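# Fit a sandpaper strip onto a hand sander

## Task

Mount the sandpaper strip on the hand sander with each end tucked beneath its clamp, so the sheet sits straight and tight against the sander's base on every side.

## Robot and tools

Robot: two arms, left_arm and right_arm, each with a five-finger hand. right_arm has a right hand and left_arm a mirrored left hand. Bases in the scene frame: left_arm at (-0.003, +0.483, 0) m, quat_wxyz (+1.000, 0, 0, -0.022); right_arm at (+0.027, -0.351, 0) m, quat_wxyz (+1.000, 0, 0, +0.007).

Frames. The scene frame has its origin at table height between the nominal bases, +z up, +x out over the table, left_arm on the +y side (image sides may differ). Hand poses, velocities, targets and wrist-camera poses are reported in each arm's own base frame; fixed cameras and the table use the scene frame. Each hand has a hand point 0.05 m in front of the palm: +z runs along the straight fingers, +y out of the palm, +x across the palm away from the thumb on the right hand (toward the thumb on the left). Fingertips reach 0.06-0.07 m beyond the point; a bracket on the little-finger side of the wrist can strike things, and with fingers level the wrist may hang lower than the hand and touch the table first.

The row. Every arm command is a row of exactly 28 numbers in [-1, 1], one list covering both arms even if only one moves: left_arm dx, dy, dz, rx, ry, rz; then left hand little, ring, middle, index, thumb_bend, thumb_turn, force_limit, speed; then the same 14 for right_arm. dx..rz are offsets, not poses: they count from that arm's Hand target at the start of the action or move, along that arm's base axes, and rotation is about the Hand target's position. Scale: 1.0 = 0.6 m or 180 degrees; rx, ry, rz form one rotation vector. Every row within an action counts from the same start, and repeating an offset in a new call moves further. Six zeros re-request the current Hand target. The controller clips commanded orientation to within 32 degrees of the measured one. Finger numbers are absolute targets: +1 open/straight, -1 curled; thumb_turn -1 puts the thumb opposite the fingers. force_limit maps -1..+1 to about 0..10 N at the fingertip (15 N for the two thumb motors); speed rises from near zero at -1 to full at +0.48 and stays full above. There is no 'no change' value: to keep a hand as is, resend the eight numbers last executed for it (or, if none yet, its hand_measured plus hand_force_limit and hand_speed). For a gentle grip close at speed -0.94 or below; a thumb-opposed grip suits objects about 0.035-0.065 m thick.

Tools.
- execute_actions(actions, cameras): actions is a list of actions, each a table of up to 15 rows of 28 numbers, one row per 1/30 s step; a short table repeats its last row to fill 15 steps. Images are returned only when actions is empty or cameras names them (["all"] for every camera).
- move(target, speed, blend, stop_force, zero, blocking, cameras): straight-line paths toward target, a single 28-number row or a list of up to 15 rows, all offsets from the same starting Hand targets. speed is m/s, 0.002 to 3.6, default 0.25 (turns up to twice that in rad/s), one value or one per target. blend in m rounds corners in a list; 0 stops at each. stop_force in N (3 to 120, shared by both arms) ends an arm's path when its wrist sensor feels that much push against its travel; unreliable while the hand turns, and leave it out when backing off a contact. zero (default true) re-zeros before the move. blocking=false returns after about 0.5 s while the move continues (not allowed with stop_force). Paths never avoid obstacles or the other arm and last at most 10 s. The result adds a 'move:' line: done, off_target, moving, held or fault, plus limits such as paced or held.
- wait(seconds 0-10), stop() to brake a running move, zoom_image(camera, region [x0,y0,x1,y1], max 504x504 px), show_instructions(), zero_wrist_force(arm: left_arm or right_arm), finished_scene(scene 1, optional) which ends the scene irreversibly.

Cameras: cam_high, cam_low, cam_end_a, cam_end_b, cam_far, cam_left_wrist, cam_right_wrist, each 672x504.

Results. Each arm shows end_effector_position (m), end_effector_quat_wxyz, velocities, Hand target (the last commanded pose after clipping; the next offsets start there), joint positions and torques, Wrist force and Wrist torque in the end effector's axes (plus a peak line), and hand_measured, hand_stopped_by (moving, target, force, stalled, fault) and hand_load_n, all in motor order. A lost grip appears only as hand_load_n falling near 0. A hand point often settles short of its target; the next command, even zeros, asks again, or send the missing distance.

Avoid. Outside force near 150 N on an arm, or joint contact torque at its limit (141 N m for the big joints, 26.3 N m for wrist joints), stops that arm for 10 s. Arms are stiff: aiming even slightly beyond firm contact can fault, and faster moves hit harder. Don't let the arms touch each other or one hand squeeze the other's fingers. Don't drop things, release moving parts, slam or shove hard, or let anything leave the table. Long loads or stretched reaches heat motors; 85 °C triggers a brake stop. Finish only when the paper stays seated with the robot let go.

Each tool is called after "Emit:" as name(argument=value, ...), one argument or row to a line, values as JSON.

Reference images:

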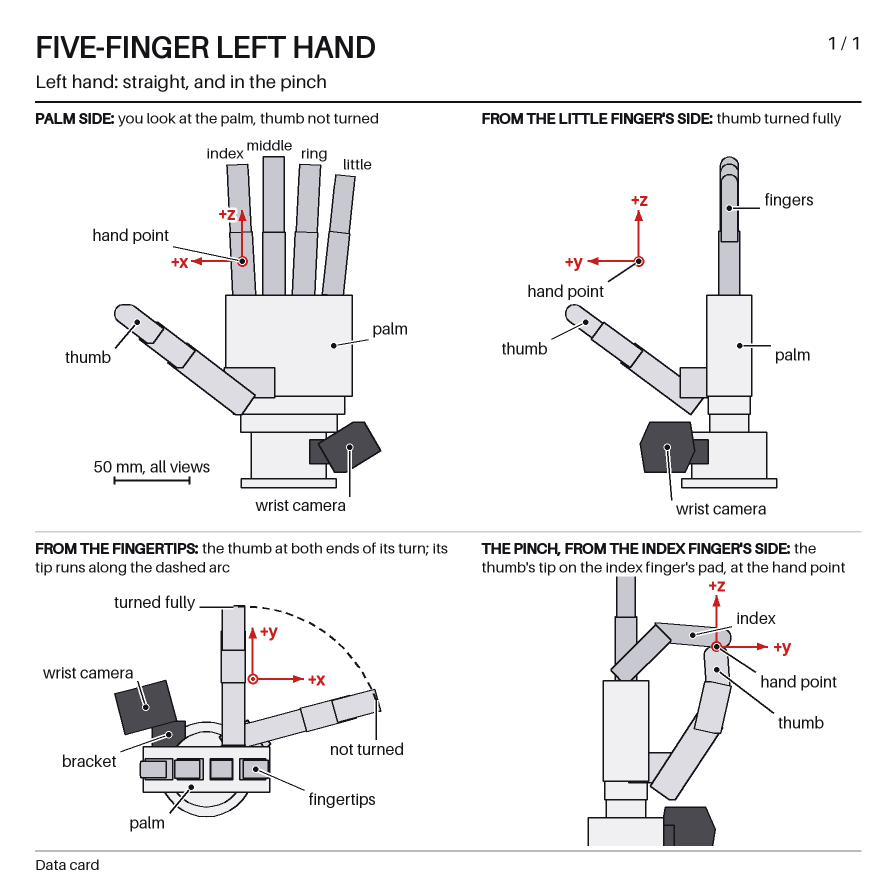

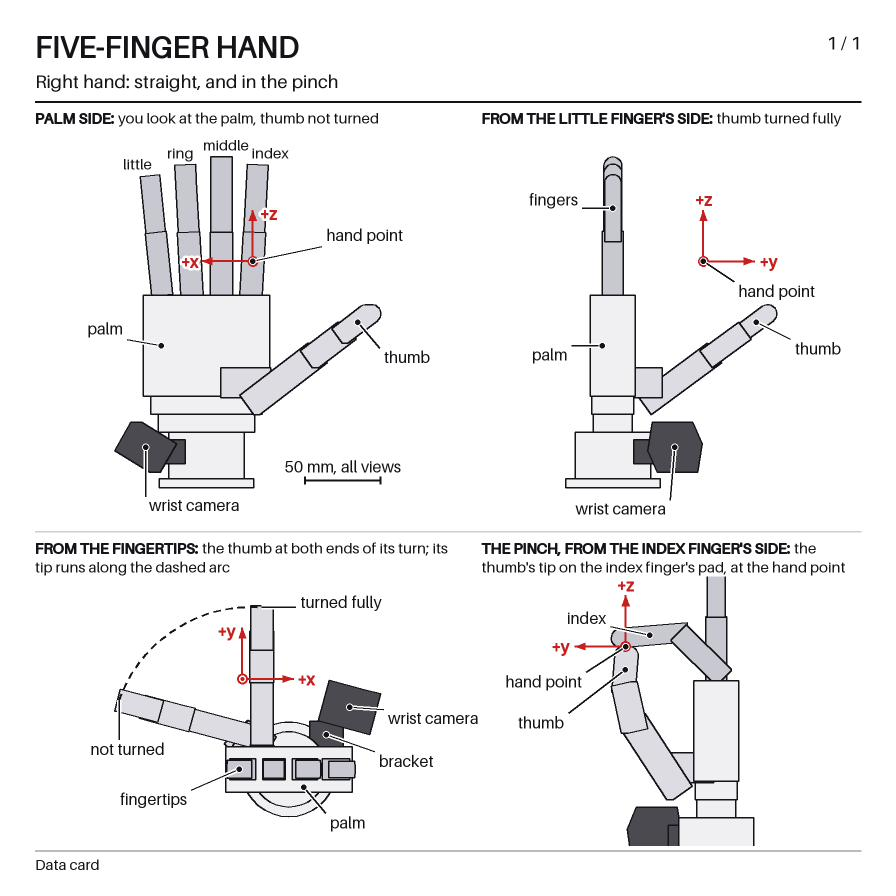

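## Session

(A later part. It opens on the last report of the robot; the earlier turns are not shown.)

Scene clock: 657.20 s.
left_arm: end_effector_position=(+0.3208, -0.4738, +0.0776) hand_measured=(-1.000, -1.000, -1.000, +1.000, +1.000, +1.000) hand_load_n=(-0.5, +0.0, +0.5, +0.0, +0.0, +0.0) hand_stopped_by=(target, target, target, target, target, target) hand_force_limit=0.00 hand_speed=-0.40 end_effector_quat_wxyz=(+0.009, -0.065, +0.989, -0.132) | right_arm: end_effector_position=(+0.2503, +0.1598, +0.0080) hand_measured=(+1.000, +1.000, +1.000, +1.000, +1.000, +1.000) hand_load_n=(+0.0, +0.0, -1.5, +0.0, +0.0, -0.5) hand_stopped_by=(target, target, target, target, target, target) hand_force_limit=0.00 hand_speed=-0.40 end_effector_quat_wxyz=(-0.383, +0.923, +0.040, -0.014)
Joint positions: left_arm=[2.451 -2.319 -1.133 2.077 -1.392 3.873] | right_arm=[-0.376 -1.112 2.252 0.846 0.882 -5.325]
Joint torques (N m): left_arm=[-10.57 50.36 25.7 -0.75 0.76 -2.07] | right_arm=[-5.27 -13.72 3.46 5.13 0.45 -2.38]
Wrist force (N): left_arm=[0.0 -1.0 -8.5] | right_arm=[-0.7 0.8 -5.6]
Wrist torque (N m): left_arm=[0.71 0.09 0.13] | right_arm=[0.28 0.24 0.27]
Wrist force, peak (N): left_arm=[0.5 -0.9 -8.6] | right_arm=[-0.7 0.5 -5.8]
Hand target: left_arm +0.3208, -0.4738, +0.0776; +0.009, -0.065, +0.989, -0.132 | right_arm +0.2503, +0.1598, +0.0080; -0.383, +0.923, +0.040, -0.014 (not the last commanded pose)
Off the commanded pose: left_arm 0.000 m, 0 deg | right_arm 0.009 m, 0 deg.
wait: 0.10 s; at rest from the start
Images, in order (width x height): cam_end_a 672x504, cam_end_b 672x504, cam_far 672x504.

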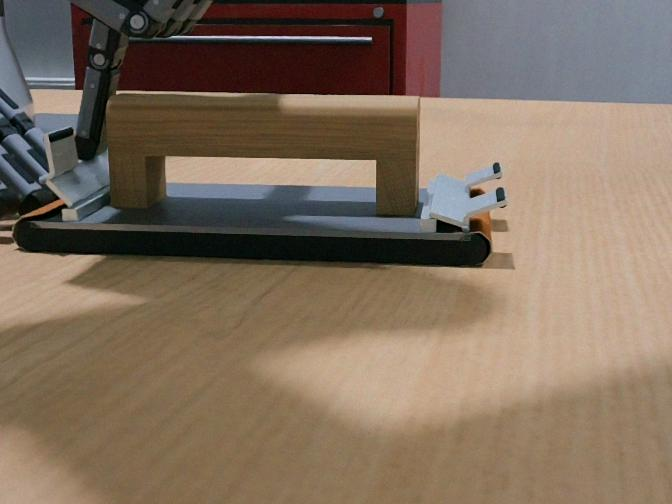

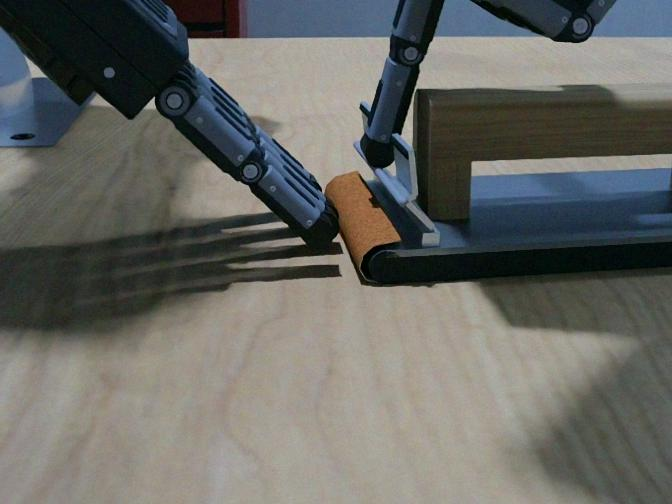

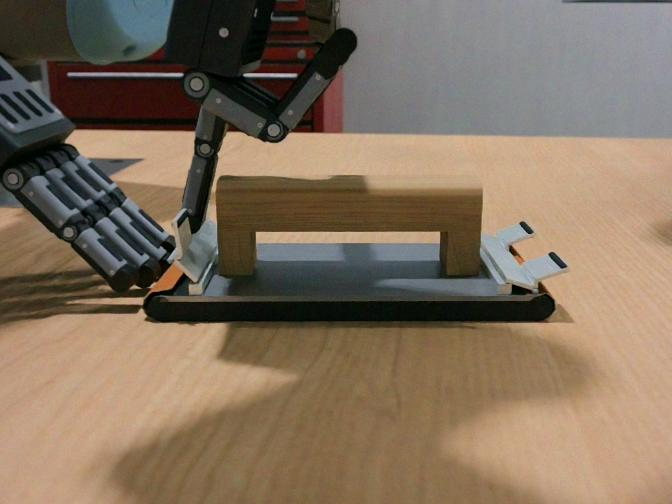

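Emit:
move(
  target=[0,0,0,0,0,0,-1,-1,-1,1,1,1,0,-0.4,-0.0007,0.0083,0,0,0,0,1,1,1,1,1,1,0,-0.4],
  speed=0.005,
  stop_force=7,
  cameras=["cam_end_b","cam_far"],
)

Emit:
zoom_image(
  camera="cam_end_b",
  region=[330, 190, 430, 300],
)

Emit:
zoom_image(
  camera="cam_far",
  region=[120, 240, 220, 330],
)

Scene clock: 674.00 s.
left_arm: end_effector_position=(+0.3208, -0.4738, +0.0776) hand_measured=(-1.000, -1.000, -1.000, +1.000, +1.000, +1.000) hand_load_n=(+0.0, +0.5, +0.0, -0.5, -0.5, +0.0) hand_stopped_by=(target, target, target, target, target, target) hand_force_limit=0.00 hand_speed=-0.40 end_effector_quat_wxyz=(+0.009, -0.065, +0.989, -0.132) | right_arm: end_effector_position=(+0.2501, +0.1604, +0.0080) hand_measured=(+1.000, +1.000, +1.000, +1.000, +1.000, +1.000) hand_load_n=(+0.0, +0.0, -2.0, +0.0, +0.0, -0.5) hand_stopped_by=(target, target, target, target, target, target) hand_force_limit=0.00 hand_speed=-0.40 end_effector_quat_wxyz=(-0.383, +0.923, +0.040, -0.014)
Joint positions: left_arm=[2.451 -2.319 -1.133 2.077 -1.392 3.873] | right_arm=[-0.374 -1.113 2.252 0.845 0.882 -5.323]
Joint torques (N m): left_arm=[-10.39 49.82 25.15 -0.53 0.64 -2.02] | right_arm=[-4.96 -18.66 2.53 4.82 0.23 -2.72]
Wrist force (N): left_arm=[0.6 0.2 -8.6] | right_arm=[-0.9 1.6 -9.1]
Wrist torque (N m): left_arm=[0.75 0.10 0.14] | right_arm=[0.48 0.25 0.22]
Wrist force, peak (N): left_arm=[0.8 -0.1 -8.9] | right_arm=[0.1 2.3 -14.9]
Hand target: left_arm +0.3208, -0.4738, +0.0776; +0.009, -0.065, +0.989, -0.132 | right_arm +0.2501, +0.1604, +0.0080; -0.383, +0.923, +0.039, -0.014 (not the last commanded pose)
Off the commanded pose: left_arm 0.000 m, 0 deg | right_arm 0.004 m, 0 deg.
move: contact (right_arm)
Images, in order (width x height): cam_end_b 672x504, cam_far 672x504.

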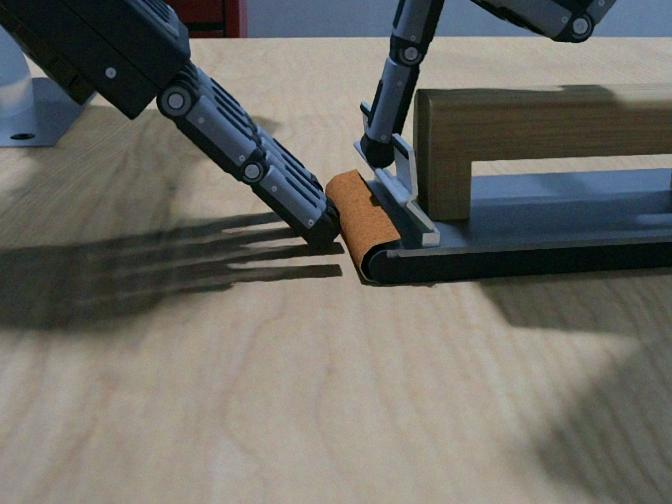

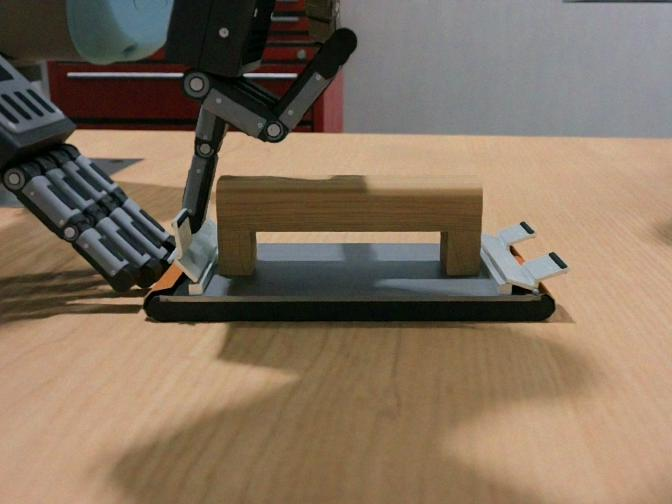

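Scaled by 4.582 from the camera's 672x504 image, which has a finer 960x720 frame.

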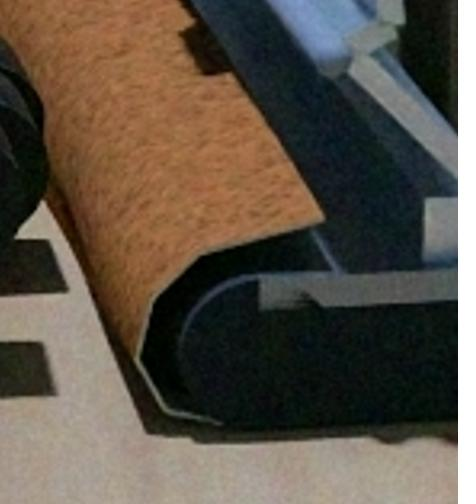

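Scaled by 5.040 from the camera's 672x504 image, which has a finer 960x720 frame.

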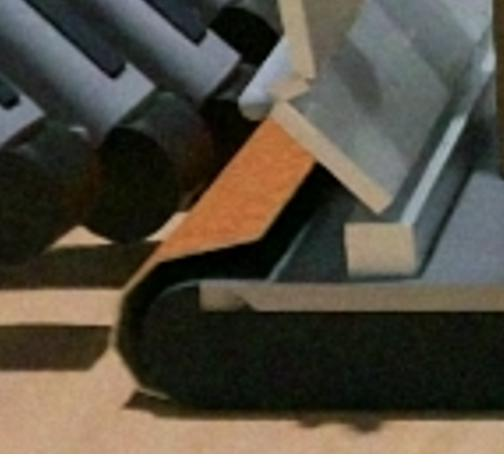

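Emit:
wait(
  seconds=0.1,
  cameras=["cam_left_wrist","cam_end_b","cam_end_a"],
)

Emit:
zoom_image(
  camera="cam_left_wrist",
  region=[20, 140, 240, 380],
)

Emit:
zoom_image(
  camera="cam_end_b",
  region=[310, 140, 460, 290],
)

Scene clock: 719.13 s.
left_arm: end_effector_position=(+0.3208, -0.4738, +0.0776) hand_measured=(-1.000, -1.000, -1.000, +1.000, +1.000, +1.000) hand_load_n=(+0.0, +0.0, +0.0, +0.0, +0.0, +0.0) hand_stopped_by=(target, target, target, target, target, target) hand_force_limit=0.00 hand_speed=-0.40 end_effector_quat_wxyz=(+0.009, -0.065, +0.989, -0.132) | right_arm: end_effector_position=(+0.2501, +0.1604, +0.0080) hand_measured=(+1.000, +1.000, +1.000, +1.000, +1.000, +1.000) hand_load_n=(+0.0, -0.5, -2.0, +0.0, +0.0, +0.0) hand_stopped_by=(target, target, target, target, target, target) hand_force_limit=0.00 hand_speed=-0.40 end_effector_quat_wxyz=(-0.383, +0.923, +0.039, -0.014)
Joint positions: left_arm=[2.451 -2.319 -1.133 2.077 -1.392 3.873] | right_arm=[-0.374 -1.113 2.252 0.845 0.882 -5.323]
Joint torques (N m): left_arm=[-10.57 50.15 24.54 -0.37 0.71 -2.07] | right_arm=[-3.94 -11.14 4.69 4.76 0.23 -2.57]
Wrist force (N): left_arm=[0.8 0.1 -8.3] | right_arm=[-0.9 1.6 -9.9]
Wrist torque (N m): left_arm=[0.73 0.08 0.16] | right_arm=[0.54 0.35 0.22]
Wrist force, peak (N): left_arm=[0.6 -0.2 -9.0] | right_arm=[-0.7 1.2 -10.3]
Hand target: left_arm +0.3208, -0.4738, +0.0776; +0.009, -0.065, +0.989, -0.132 | right_arm +0.2501, +0.1604, +0.0080; -0.383, +0.923, +0.039, -0.014 (not the last commanded pose)
Off the commanded pose: left_arm 0.000 m, 0 deg | right_arm 0.004 m, 0 deg.
wait: 0.10 s; at rest from the start
camera_calibration:
cam_left_wrist: T_world_to_cam=[[-0.120966, -0.967268, 0.223068, -0.429503], [-0.889868, 0.205249, 0.40744, 0.352938], [-0.439888, -0.149215, -0.88557, 0.251459], [0, 0, 0, 1]] pos_world=[0.372727, -0.450364, 0.174692]
Images, in order (width x height): cam_end_a 672x504, cam_end_b 672x504, cam_left_wrist 672x504.

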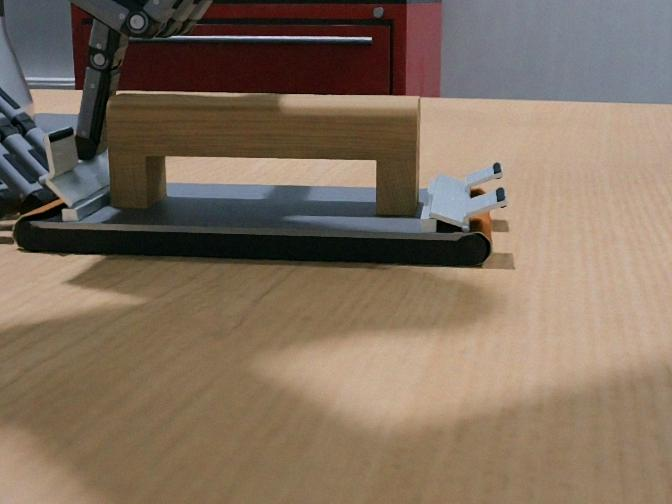

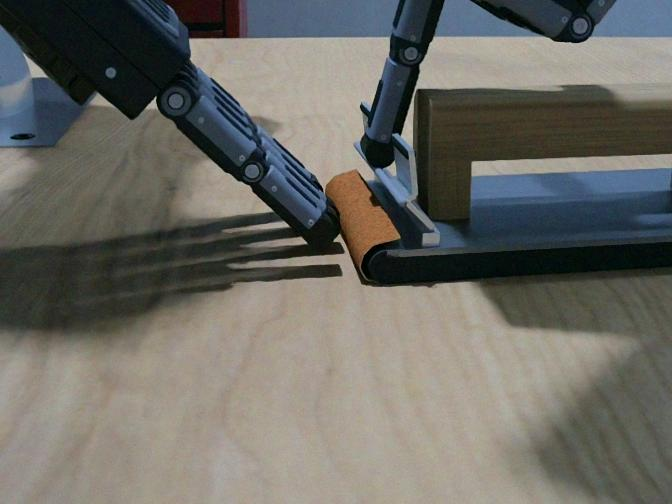

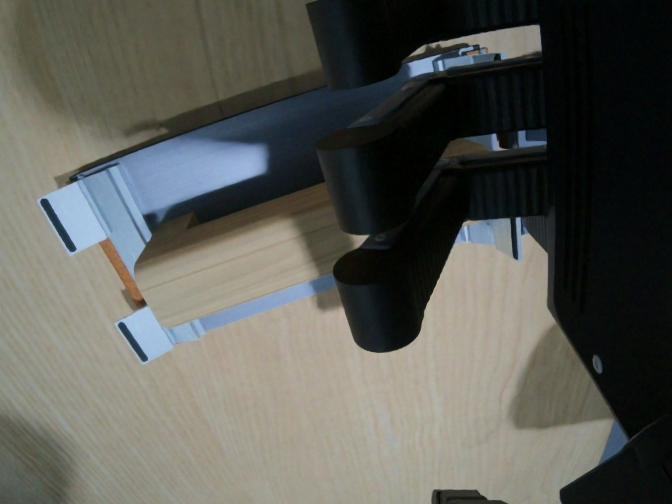

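Scaled by 2.100 from the camera's 672x504 image, which has a finer 960x720 frame.

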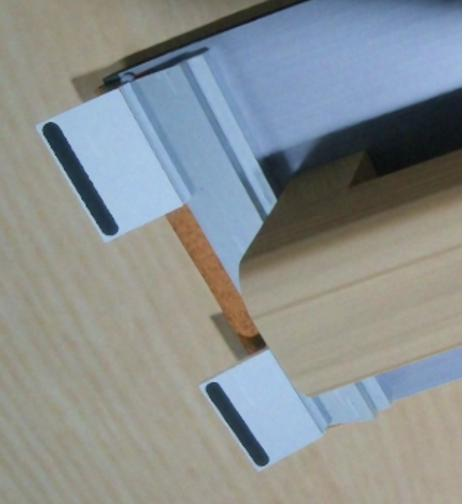

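Scaled by 3.360 from the camera's 672x504 image, which has a finer 960x720 frame.

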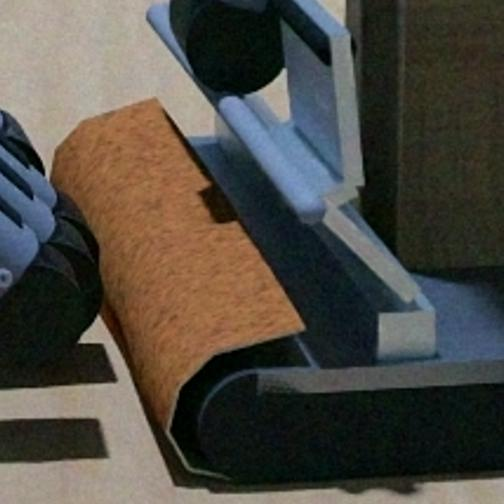

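Emit:
move(
  target=[
    [0,0,0,0,0,0,-1,-1,-1,1,1,1,0,-0.4,-0.0001,0.0008,0.0083,0,0,0,1,1,1,1,1,1,0,-0.4],
    [0,0,0,0,0,0,-1,-1,-1,1,1,1,0,-0.4,-0.0004,0.0042,0.0167,0,0,0,1,1,1,1,1,1,0,-0.4],
    [0,0,0,0,0,0,-1,-1,-1,1,1,1,0,-0.4,-0.0008,0.0092,0.0200,0,0,0,1,1,1,1,1,1,0,-0.4],
  ],
  speed=0.01,
  stop_force=10,
  zero=true,
  cameras=["cam_end_b","cam_far"],
)

Emit:
zoom_image(
  camera="cam_end_b",
  region=[310, 140, 460, 290],
)

Emit:
zoom_image(
  camera="cam_far",
  region=[120, 240, 220, 330],
)

Scene clock: 849.47 s.
left_arm: end_effector_position=(+0.3208, -0.4738, +0.0776) hand_measured=(-1.000, -1.000, -1.000, +1.000, +1.000, +1.000) hand_load_n=(+0.0, +0.0, +0.0, +0.0, +0.0, -0.5) hand_stopped_by=(target, target, target, target, target, target) hand_force_limit=0.00 hand_speed=-0.40 end_effector_quat_wxyz=(+0.009, -0.065, +0.989, -0.132) | right_arm: end_effector_position=(+0.2496, +0.1659, +0.0200) hand_measured=(+1.000, +1.000, +1.000, +1.000, +1.000, +1.000) hand_load_n=(+0.0, +0.0, +0.0, +0.0, +0.0, -0.5) hand_stopped_by=(target, target, target, target, target, target) hand_force_limit=0.00 hand_speed=-0.40 end_effector_quat_wxyz=(-0.383, +0.923, +0.039, -0.014)
Joint positions: left_arm=[2.451 -2.319 -1.133 2.077 -1.392 3.873] | right_arm=[-0.355 -1.148 2.247 0.871 0.874 -5.3]
Joint torques (N m): left_arm=[-10.33 50.07 24.87 -0.37 0.69 -2.13] | right_arm=[6.36 -39.76 -15.45 5.4 -2.86 2.6]
Wrist force (N): left_arm=[0.4 -0.2 -8.3] | right_arm=[-0.8 -0.7 0.6]
Wrist torque (N m): left_arm=[0.70 0.10 0.15] | right_arm=[-0.12 0.04 0.10]
Wrist force, peak (N): left_arm=[0.7 0.0 -9.1] | right_arm=[-0.7 1.2 -10.4]
Hand target: left_arm +0.3208, -0.4738, +0.0776; +0.009, -0.065, +0.989, -0.132 | right_arm +0.2496, +0.1659, +0.0200; -0.383, +0.923, +0.039, -0.014
Off the commanded pose: left_arm 0.000 m, 0 deg | right_arm 0.000 m, 0 deg.
move: done
Images, in order (width x height): cam_end_b 672x504, cam_far 672x504.

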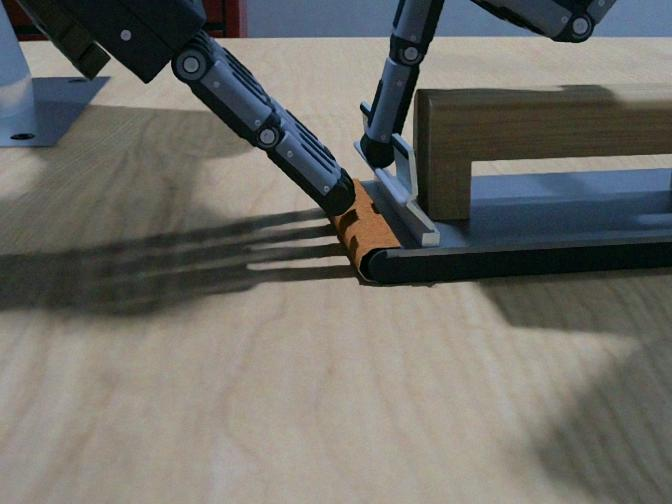

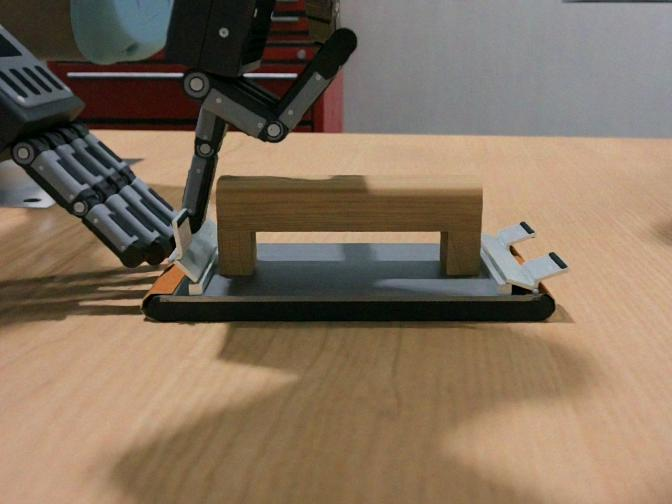

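Scaled by 3.360 from the camera's 672x504 image, which has a finer 960x720 frame.

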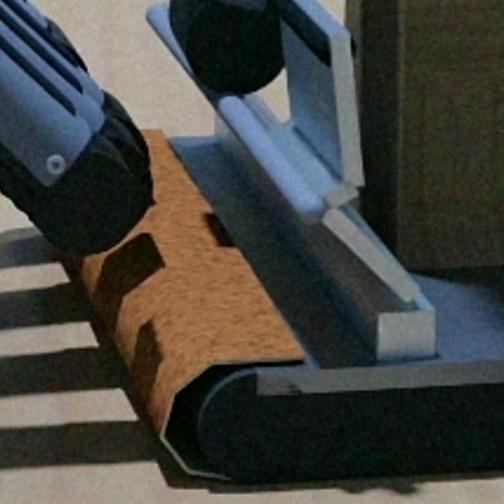

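Scaled by 5.040 from the camera's 672x504 image, which has a finer 960x720 frame.

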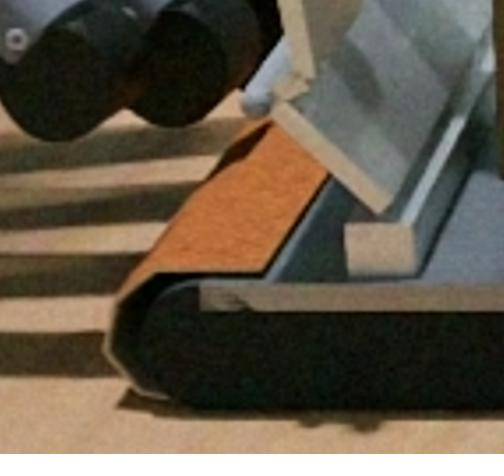

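Emit:
move(
  target=[
    [0,0,0,0,0,0,-1,-1,-1,1,1,1,0,-0.4,0.0030,-0.0350,0.0017,0,0,0,1,1,1,1,1,1,0,-0.4],
    [0,0,0,0,0,0,-1,-1,-1,1,1,1,0,-0.4,-0.0083,-0.1500,0.1667,0,0,0,1,1,1,1,1,1,0,-0.4],
  ],
  speed=0.12,
  blend=[0.005,0],
  cameras=["cam_right_wrist","cam_end_b","cam_far","cam_end_a"],
)

Emit:
zoom_image(
  camera="cam_right_wrist",
  region=[180, 0, 400, 160],
)

Emit:
zoom_image(
  camera="cam_end_b",
  region=[310, 140, 460, 290],
)

Emit:
zoom_image(
  camera="cam_end_a",
  region=[410, 140, 530, 280],
)

Scene clock: 955.80 s.
left_arm: end_effector_position=(+0.3208, -0.4738, +0.0776) hand_measured=(-1.000, -1.000, -1.000, +1.000, +1.000, +1.000) hand_load_n=(+0.0, +0.0, +0.0, +0.0, +0.0, +0.0) hand_stopped_by=(target, target, target, target, target, target) hand_force_limit=0.00 hand_speed=-0.40 end_effector_quat_wxyz=(+0.009, -0.065, +0.989, -0.132) | right_arm: end_effector_position=(+0.2447, +0.0760, +0.1199) hand_measured=(+1.000, +1.000, +1.000, +1.000, +1.000, +1.000) hand_load_n=(+0.0, +0.0, +0.0, +0.0, +0.0, +0.0) hand_stopped_by=(target, target, target, target, target, target) hand_force_limit=0.00 hand_speed=-0.40 end_effector_quat_wxyz=(-0.383, +0.923, +0.039, -0.014)
Joint positions: left_arm=[2.451 -2.319 -1.133 2.077 -1.392 3.873] | right_arm=[-0.668 -1.372 2.227 1.314 1.025 -5.638]
Joint torques (N m): left_arm=[-10.59 50.05 24.24 -0.34 0.73 -2.22] | right_arm=[-6.61 -33.18 -19.09 5.44 0.92 -2.59]
Motor temperatures (°C): left_arm=[23 27 25 28 29 26] | right_arm=[26 24 26 34 28 33]
Wrist force (N): left_arm=[0.5 -0.3 -8.2] | right_arm=[-1.0 -0.4 0.7]
Wrist torque (N m): left_arm=[0.69 0.09 0.15] | right_arm=[-0.11 0.06 0.21]
Wrist force, peak (N): left_arm=[0.5 -0.5 -8.7] | right_arm=[-1.0 -0.8 0.9]
Hand target: left_arm +0.3208, -0.4738, +0.0776; +0.009, -0.065, +0.989, -0.132 | right_arm +0.2446, +0.0759, +0.1200; -0.383, +0.923, +0.039, -0.014
Off the commanded pose: left_arm 0.000 m, 0 deg | right_arm 0.000 m, 0 deg.
move: done
camera_calibration:
cam_right_wrist: T_world_to_cam=[[0.367585, -0.656142, -0.659059, 0.0351641], [-0.783005, -0.600724, 0.16135, 0.22077], [-0.501781, 0.456737, -0.73458, 0.298714], [0, 0, 0, 1]] pos_world=[0.309827, 0.0192608, 0.206983]
Images, in order (width x height): cam_end_a 672x504, cam_end_b 672x504, cam_far 672x504, cam_right_wrist 672x504.

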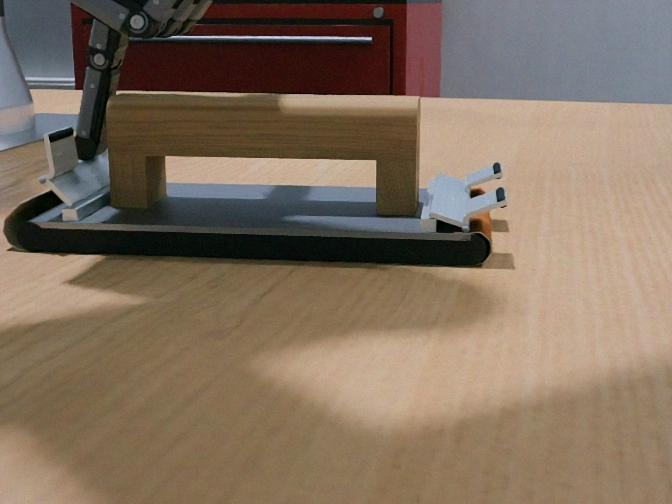

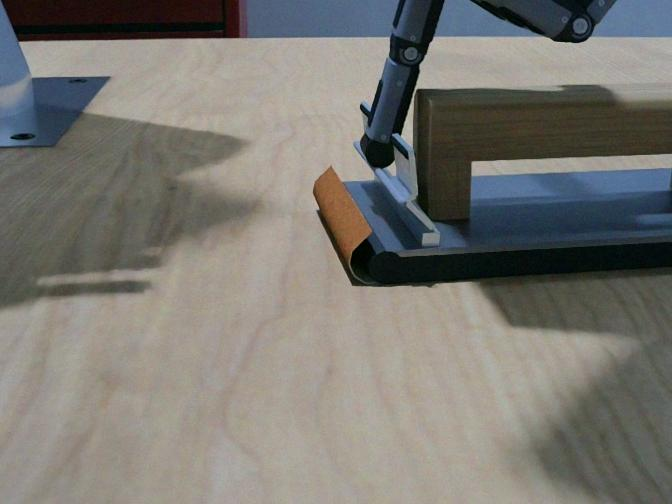

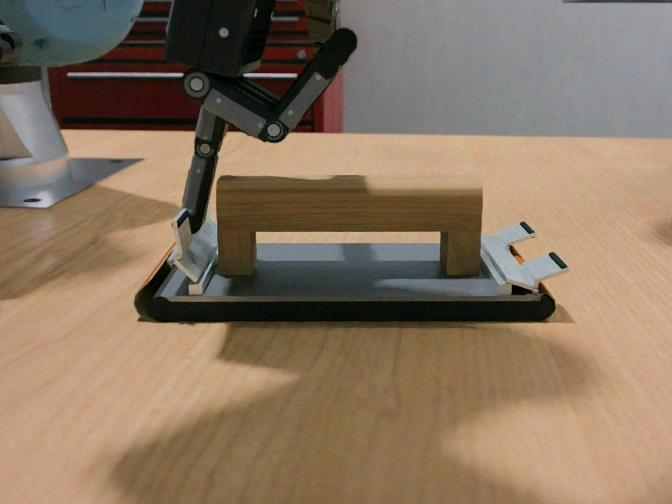

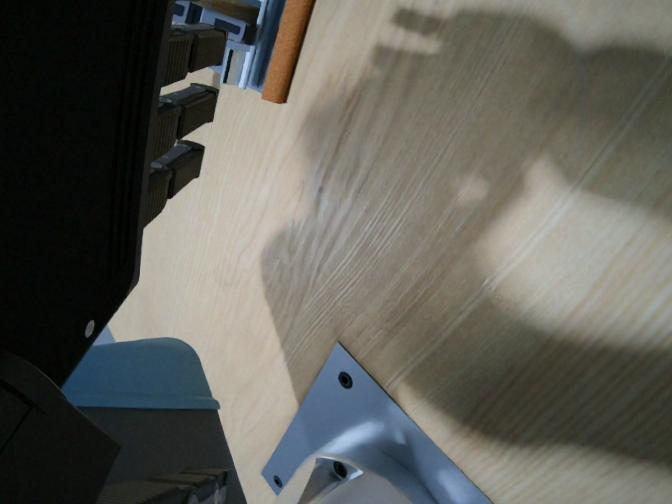

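Scaled by 2.291 from the camera's 672x504 image, which has a finer 960x720 frame.

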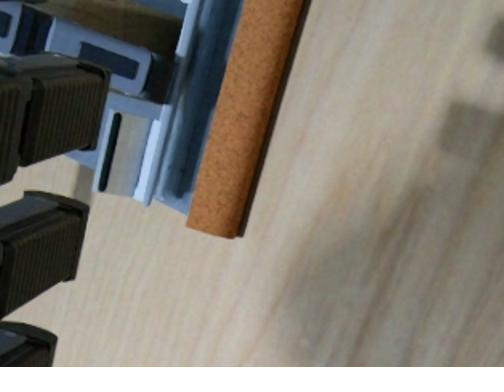

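Scaled by 3.360 from the camera's 672x504 image, which has a finer 960x720 frame.

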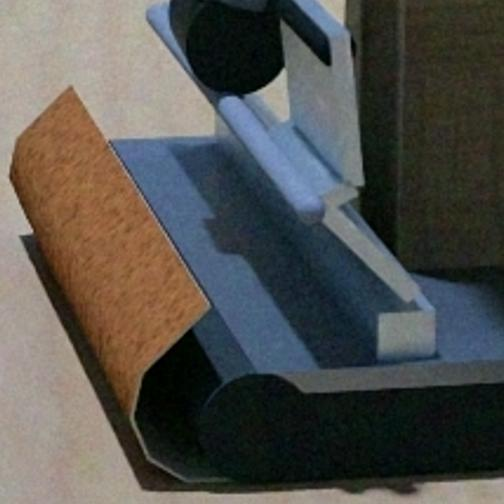

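Scaled by 3.600 from the camera's 672x504 image, which has a finer 960x720 frame.

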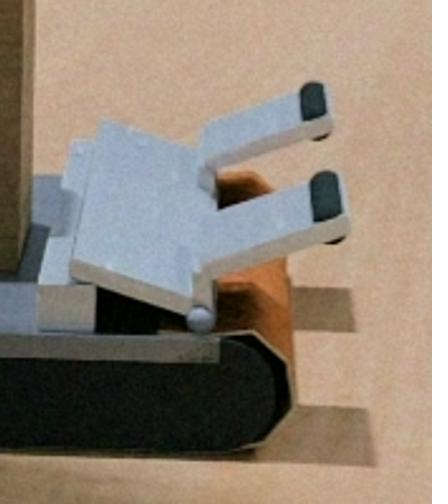

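Emit:
zoom_image(
  camera="cam_end_a",
  region=[450, 170, 520, 270],
)

Emit:
zoom_image(
  camera="cam_end_b",
  region=[300, 150, 400, 290],
)

Scaled by 5.040 from the camera's 672x504 image, which has a finer 960x720 frame.

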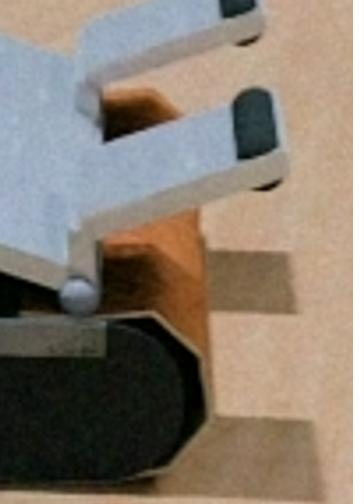

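Scaled by 3.600 from the camera's 672x504 image, which has a finer 960x720 frame.

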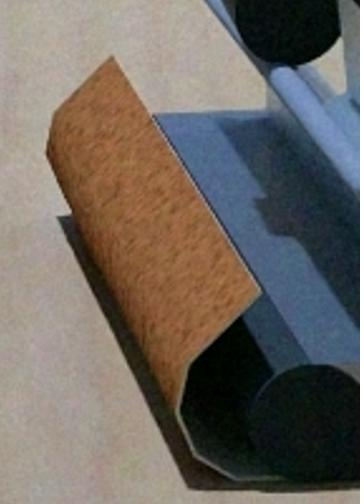

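Emit:
move(
  target=[
    [0,0,0,0,0,0,-1,-1,-1,1,1,1,0,-0.4,0.0253,0.0720,-0.1000,0,0,0.025,1,1,1,1,1,1,0,-0.4],
    [0,0,0,0,0,0,-1,-1,-1,1,1,1,0,-0.4,0.0253,0.0880,-0.1817,0,0,0.025,1,1,1,1,1,1,0,-0.4],
  ],
  speed=0.12,
  blend=[0.02,0],
  cameras=["cam_end_b","cam_far"],
)

Emit:
zoom_image(
  camera="cam_end_b",
  region=[220, 120, 460, 300],
)

Emit:
zoom_image(
  camera="cam_far",
  region=[60, 190, 240, 330],
)

Scene clock: 1032.43 s.
left_arm: end_effector_position=(+0.3208, -0.4738, +0.0776) hand_measured=(-1.000, -1.000, -1.000, +1.000, +1.000, +1.000) hand_load_n=(+0.0, +0.0, +0.0, +0.0, +0.0, +0.0) hand_stopped_by=(target, target, target, target, target, target) hand_force_limit=0.00 hand_speed=-0.40 end_effector_quat_wxyz=(+0.009, -0.065, +0.989, -0.132) | right_arm: end_effector_position=(+0.2598, +0.1287, +0.0111) hand_measured=(+1.000, +1.000, +1.000, +1.000, +1.000, +1.000) hand_load_n=(+0.0, +0.0, +0.0, +0.0, +0.0, +0.0) hand_stopped_by=(target, target, target, target, target, target) hand_force_limit=0.00 hand_speed=-0.40 end_effector_quat_wxyz=(-0.382, +0.921, +0.076, -0.029)
Joint positions: left_arm=[2.451 -2.319 -1.133 2.077 -1.392 3.873] | right_arm=[-0.44 -1.077 2.209 0.952 0.947 -5.486]
Joint torques (N m): left_arm=[-10.8 50.13 24.38 -0.33 0.63 -2.17] | right_arm=[6.57 -15.49 -15.54 0.88 -2.7 2.61]
Wrist force (N): left_arm=[0.4 -0.5 -8.2] | right_arm=[-0.4 -0.4 0.3]
Wrist torque (N m): left_arm=[0.67 0.10 0.15] | right_arm=[-0.08 0.02 0.12]
Wrist force, peak (N): left_arm=[0.6 -0.1 -8.7] | right_arm=[-1.2 -0.2 0.9]
Hand target: left_arm +0.3208, -0.4738, +0.0776; +0.009, -0.065, +0.989, -0.132 | right_arm +0.2598, +0.1287, +0.0110; -0.382, +0.921, +0.076, -0.029
Off the commanded pose: left_arm 0.000 m, 0 deg | right_arm 0.000 m, 0 deg.
move: done
Images, in order (width x height): cam_end_b 672x504, cam_far 672x504.

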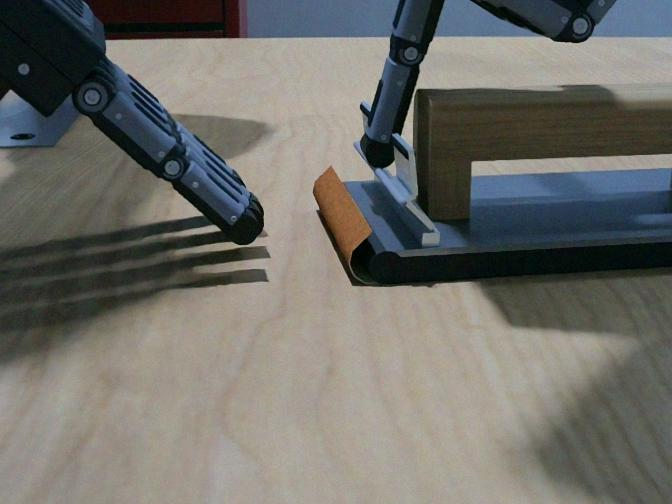

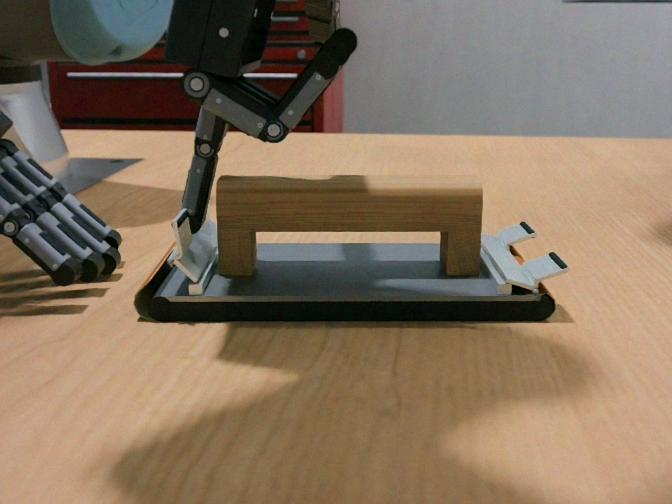

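Scaled by 2.100 from the camera's 672x504 image, which has a finer 960x720 frame.

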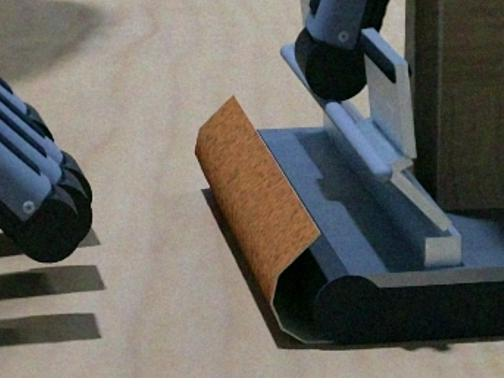

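Scaled by 2.800 from the camera's 672x504 image, which has a finer 960x720 frame.

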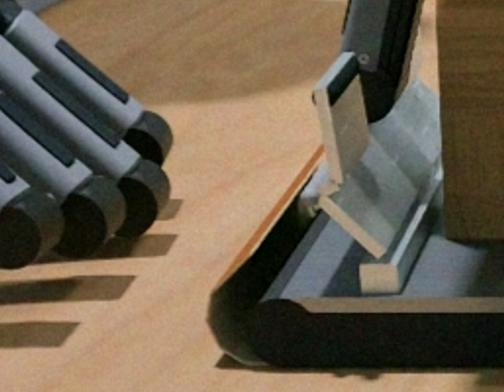

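Emit:
move(
  target=[
    [0,0,0,0,0,0,-1,-1,-1,1,1,1,0,-0.4,-0.0028,0.0332,0,0,0,0,1,1,1,1,1,1,0,-0.4],
    [0,0,0,0,0,0,-1,-1,-1,1,1,1,0,-0.4,-0.0048,0.0565,0,0,0,0,1,1,1,1,1,1,0,-0.4],
  ],
  speed=[0.04,0.012],
  stop_force=5,
  cameras=["cam_end_b","cam_far"],
)

Emit:
zoom_image(
  camera="cam_end_b",
  region=[310, 140, 460, 290],
)

Emit:
zoom_image(
  camera="cam_far",
  region=[100, 210, 220, 330],
)

Scene clock: 1042.80 s.
left_arm: end_effector_position=(+0.3208, -0.4738, +0.0776) hand_measured=(-1.000, -1.000, -1.000, +1.000, +1.000, +1.000) hand_load_n=(+0.5, +0.0, +0.5, +0.0, +0.0, +0.0) hand_stopped_by=(target, target, target, target, target, target) hand_force_limit=0.00 hand_speed=-0.40 end_effector_quat_wxyz=(+0.009, -0.065, +0.989, -0.132) | right_arm: end_effector_position=(+0.2572, +0.1593, +0.0110) hand_measured=(+1.000, +1.000, +1.000, +1.000, +1.000, +1.000) hand_load_n=(+0.0, +0.0, -1.5, +0.0, +0.0, -0.5) hand_stopped_by=(target, target, target, target, target, target) hand_force_limit=0.00 hand_speed=-0.40 end_effector_quat_wxyz=(-0.382, +0.921, +0.076, -0.029)
Joint positions: left_arm=[2.451 -2.319 -1.133 2.077 -1.392 3.873] | right_arm=[-0.343 -1.089 2.203 0.906 0.901 -5.378]
Joint torques (N m): left_arm=[-10.5 49.48 24.37 -0.22 0.66 -2.22] | right_arm=[-5.91 -14.67 2.53 5.02 0.45 -2.67]
Wrist force (N): left_arm=[0.6 -0.1 -8.5] | right_arm=[-1.2 0.7 -5.2]
Wrist torque (N m): left_arm=[0.72 0.08 0.15] | right_arm=[0.21 0.18 0.24]
Wrist force, peak (N): left_arm=[0.8 -0.1 -8.9] | right_arm=[-1.4 1.8 -8.4]
Hand target: left_arm +0.3208, -0.4738, +0.0776; +0.009, -0.065, +0.989, -0.132 | right_arm +0.2572, +0.1593, +0.0110; -0.382, +0.921, +0.076, -0.029 (not the last commanded pose)
Off the commanded pose: left_arm 0.000 m, 0 deg | right_arm 0.003 m, 0 deg.
move: contact (right_arm); path passed 1 of 2 targets
Images, in order (width x height): cam_end_b 672x504, cam_far 672x504.

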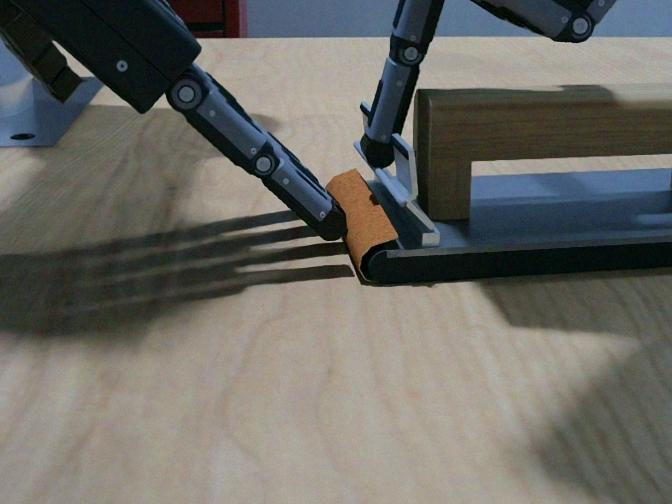

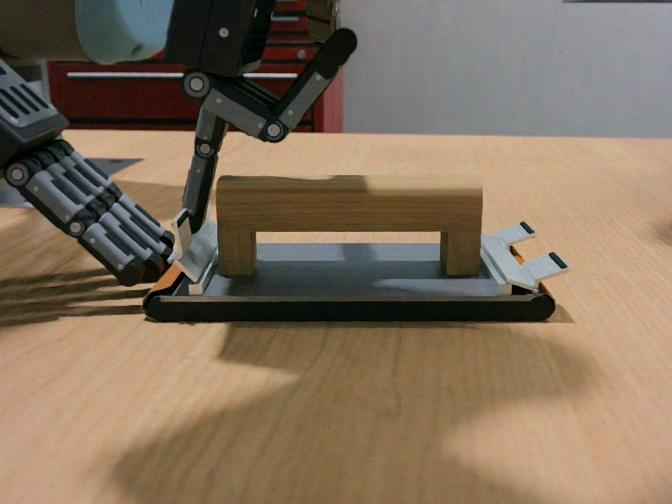

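Scaled by 3.360 from the camera's 672x504 image, which has a finer 960x720 frame.

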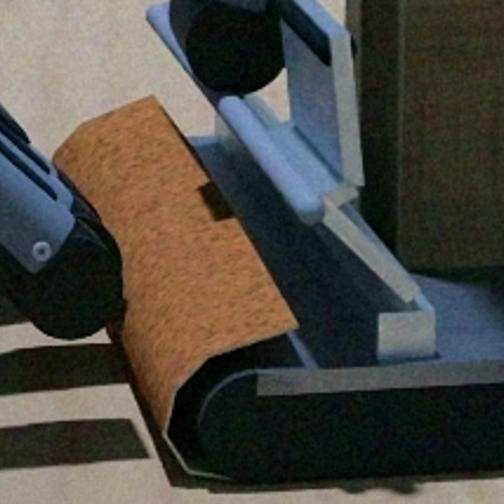

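Scaled by 4.200 from the camera's 672x504 image, which has a finer 960x720 frame.

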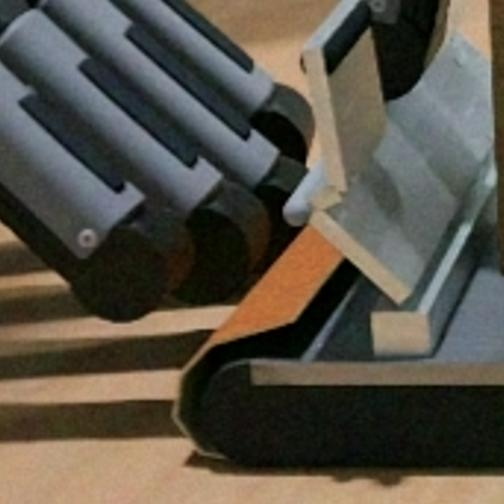

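Emit:
move(
  target=[0,0,0,0,0,0,-1,-1,-1,1,1,1,0,-0.4,-0.0004,0.0050,0.0067,0,0,0,1,1,1,1,1,1,0,-0.4],
  speed=0.008,
  stop_force=8,
  cameras=["cam_end_b","cam_far"],
)

Emit:
zoom_image(
  camera="cam_end_b",
  region=[310, 140, 460, 290],
)

Emit:
zoom_image(
  camera="cam_far",
  region=[100, 210, 220, 330],
)

Scene clock: 1111.20 s.
left_arm: end_effector_position=(+0.3208, -0.4738, +0.0776) hand_measured=(-1.000, -1.000, -1.000, +1.000, +1.000, +1.000) hand_load_n=(+0.0, +0.0, +0.0, -2.5, +0.0, -0.5) hand_stopped_by=(target, target, target, target, target, target) hand_force_limit=0.00 hand_speed=-0.40 end_effector_quat_wxyz=(+0.009, -0.065, +0.989, -0.132) | right_arm: end_effector_position=(+0.2570, +0.1617, +0.0142) hand_measured=(+1.000, +1.000, +0.998, +1.000, +1.000, +1.000) hand_load_n=(+0.0, +0.0, -10.0, +0.0, +0.0, +0.0) hand_stopped_by=(target, target, target, target, target, target) hand_force_limit=0.00 hand_speed=-0.40 end_effector_quat_wxyz=(-0.382, +0.921, +0.076, -0.029)
Joint positions: left_arm=[2.451 -2.319 -1.133 2.077 -1.392 3.873] | right_arm=[-0.335 -1.098 2.201 0.911 0.898 -5.369]
Joint torques (N m): left_arm=[-10.62 49.41 23.73 -0.21 0.67 -2.07] | right_arm=[-4.98 -14.33 3.53 1.55 -1.08 -2.58]
Wrist force (N): left_arm=[1.0 1.4 -10.1] | right_arm=[-2.3 8.0 -5.5]
Wrist torque (N m): left_arm=[0.75 0.11 0.17] | right_arm=[0.17 0.14 0.29]
Wrist force, peak (N): left_arm=[0.9 1.4 -10.6] | right_arm=[-2.0 9.2 -5.6]
Hand target: left_arm +0.3208, -0.4738, +0.0776; +0.009, -0.065, +0.989, -0.132 | right_arm +0.2570, +0.1617, +0.0142; -0.382, +0.921, +0.076, -0.029 (not the last commanded pose)
Off the commanded pose: left_arm 0.000 m, 0 deg | right_arm 0.001 m, 0 deg.
move: contact (right_arm)
Images, in order (width x height): cam_end_b 672x504, cam_far 672x504.

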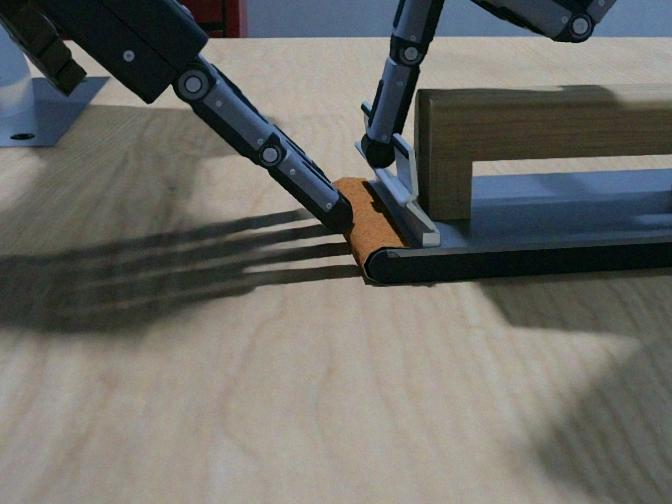

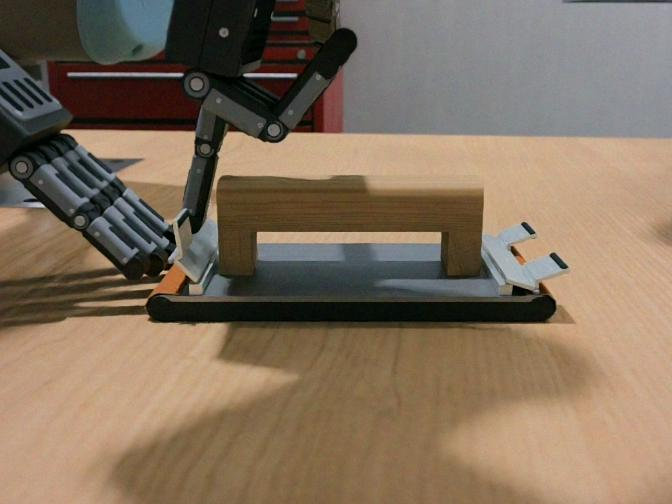

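Scaled by 3.360 from the camera's 672x504 image, which has a finer 960x720 frame.

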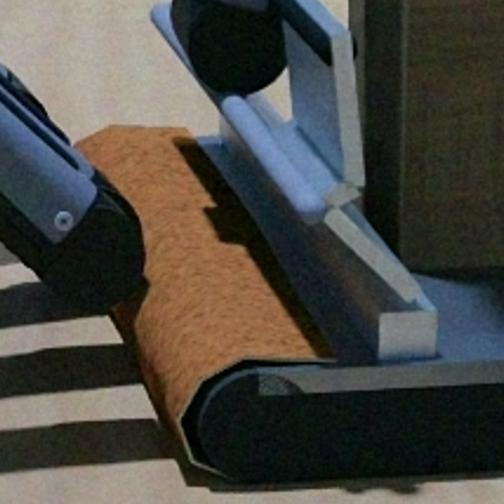

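Scaled by 4.200 from the camera's 672x504 image, which has a finer 960x720 frame.

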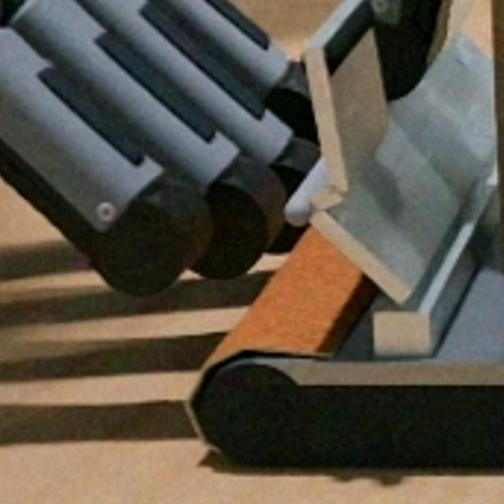

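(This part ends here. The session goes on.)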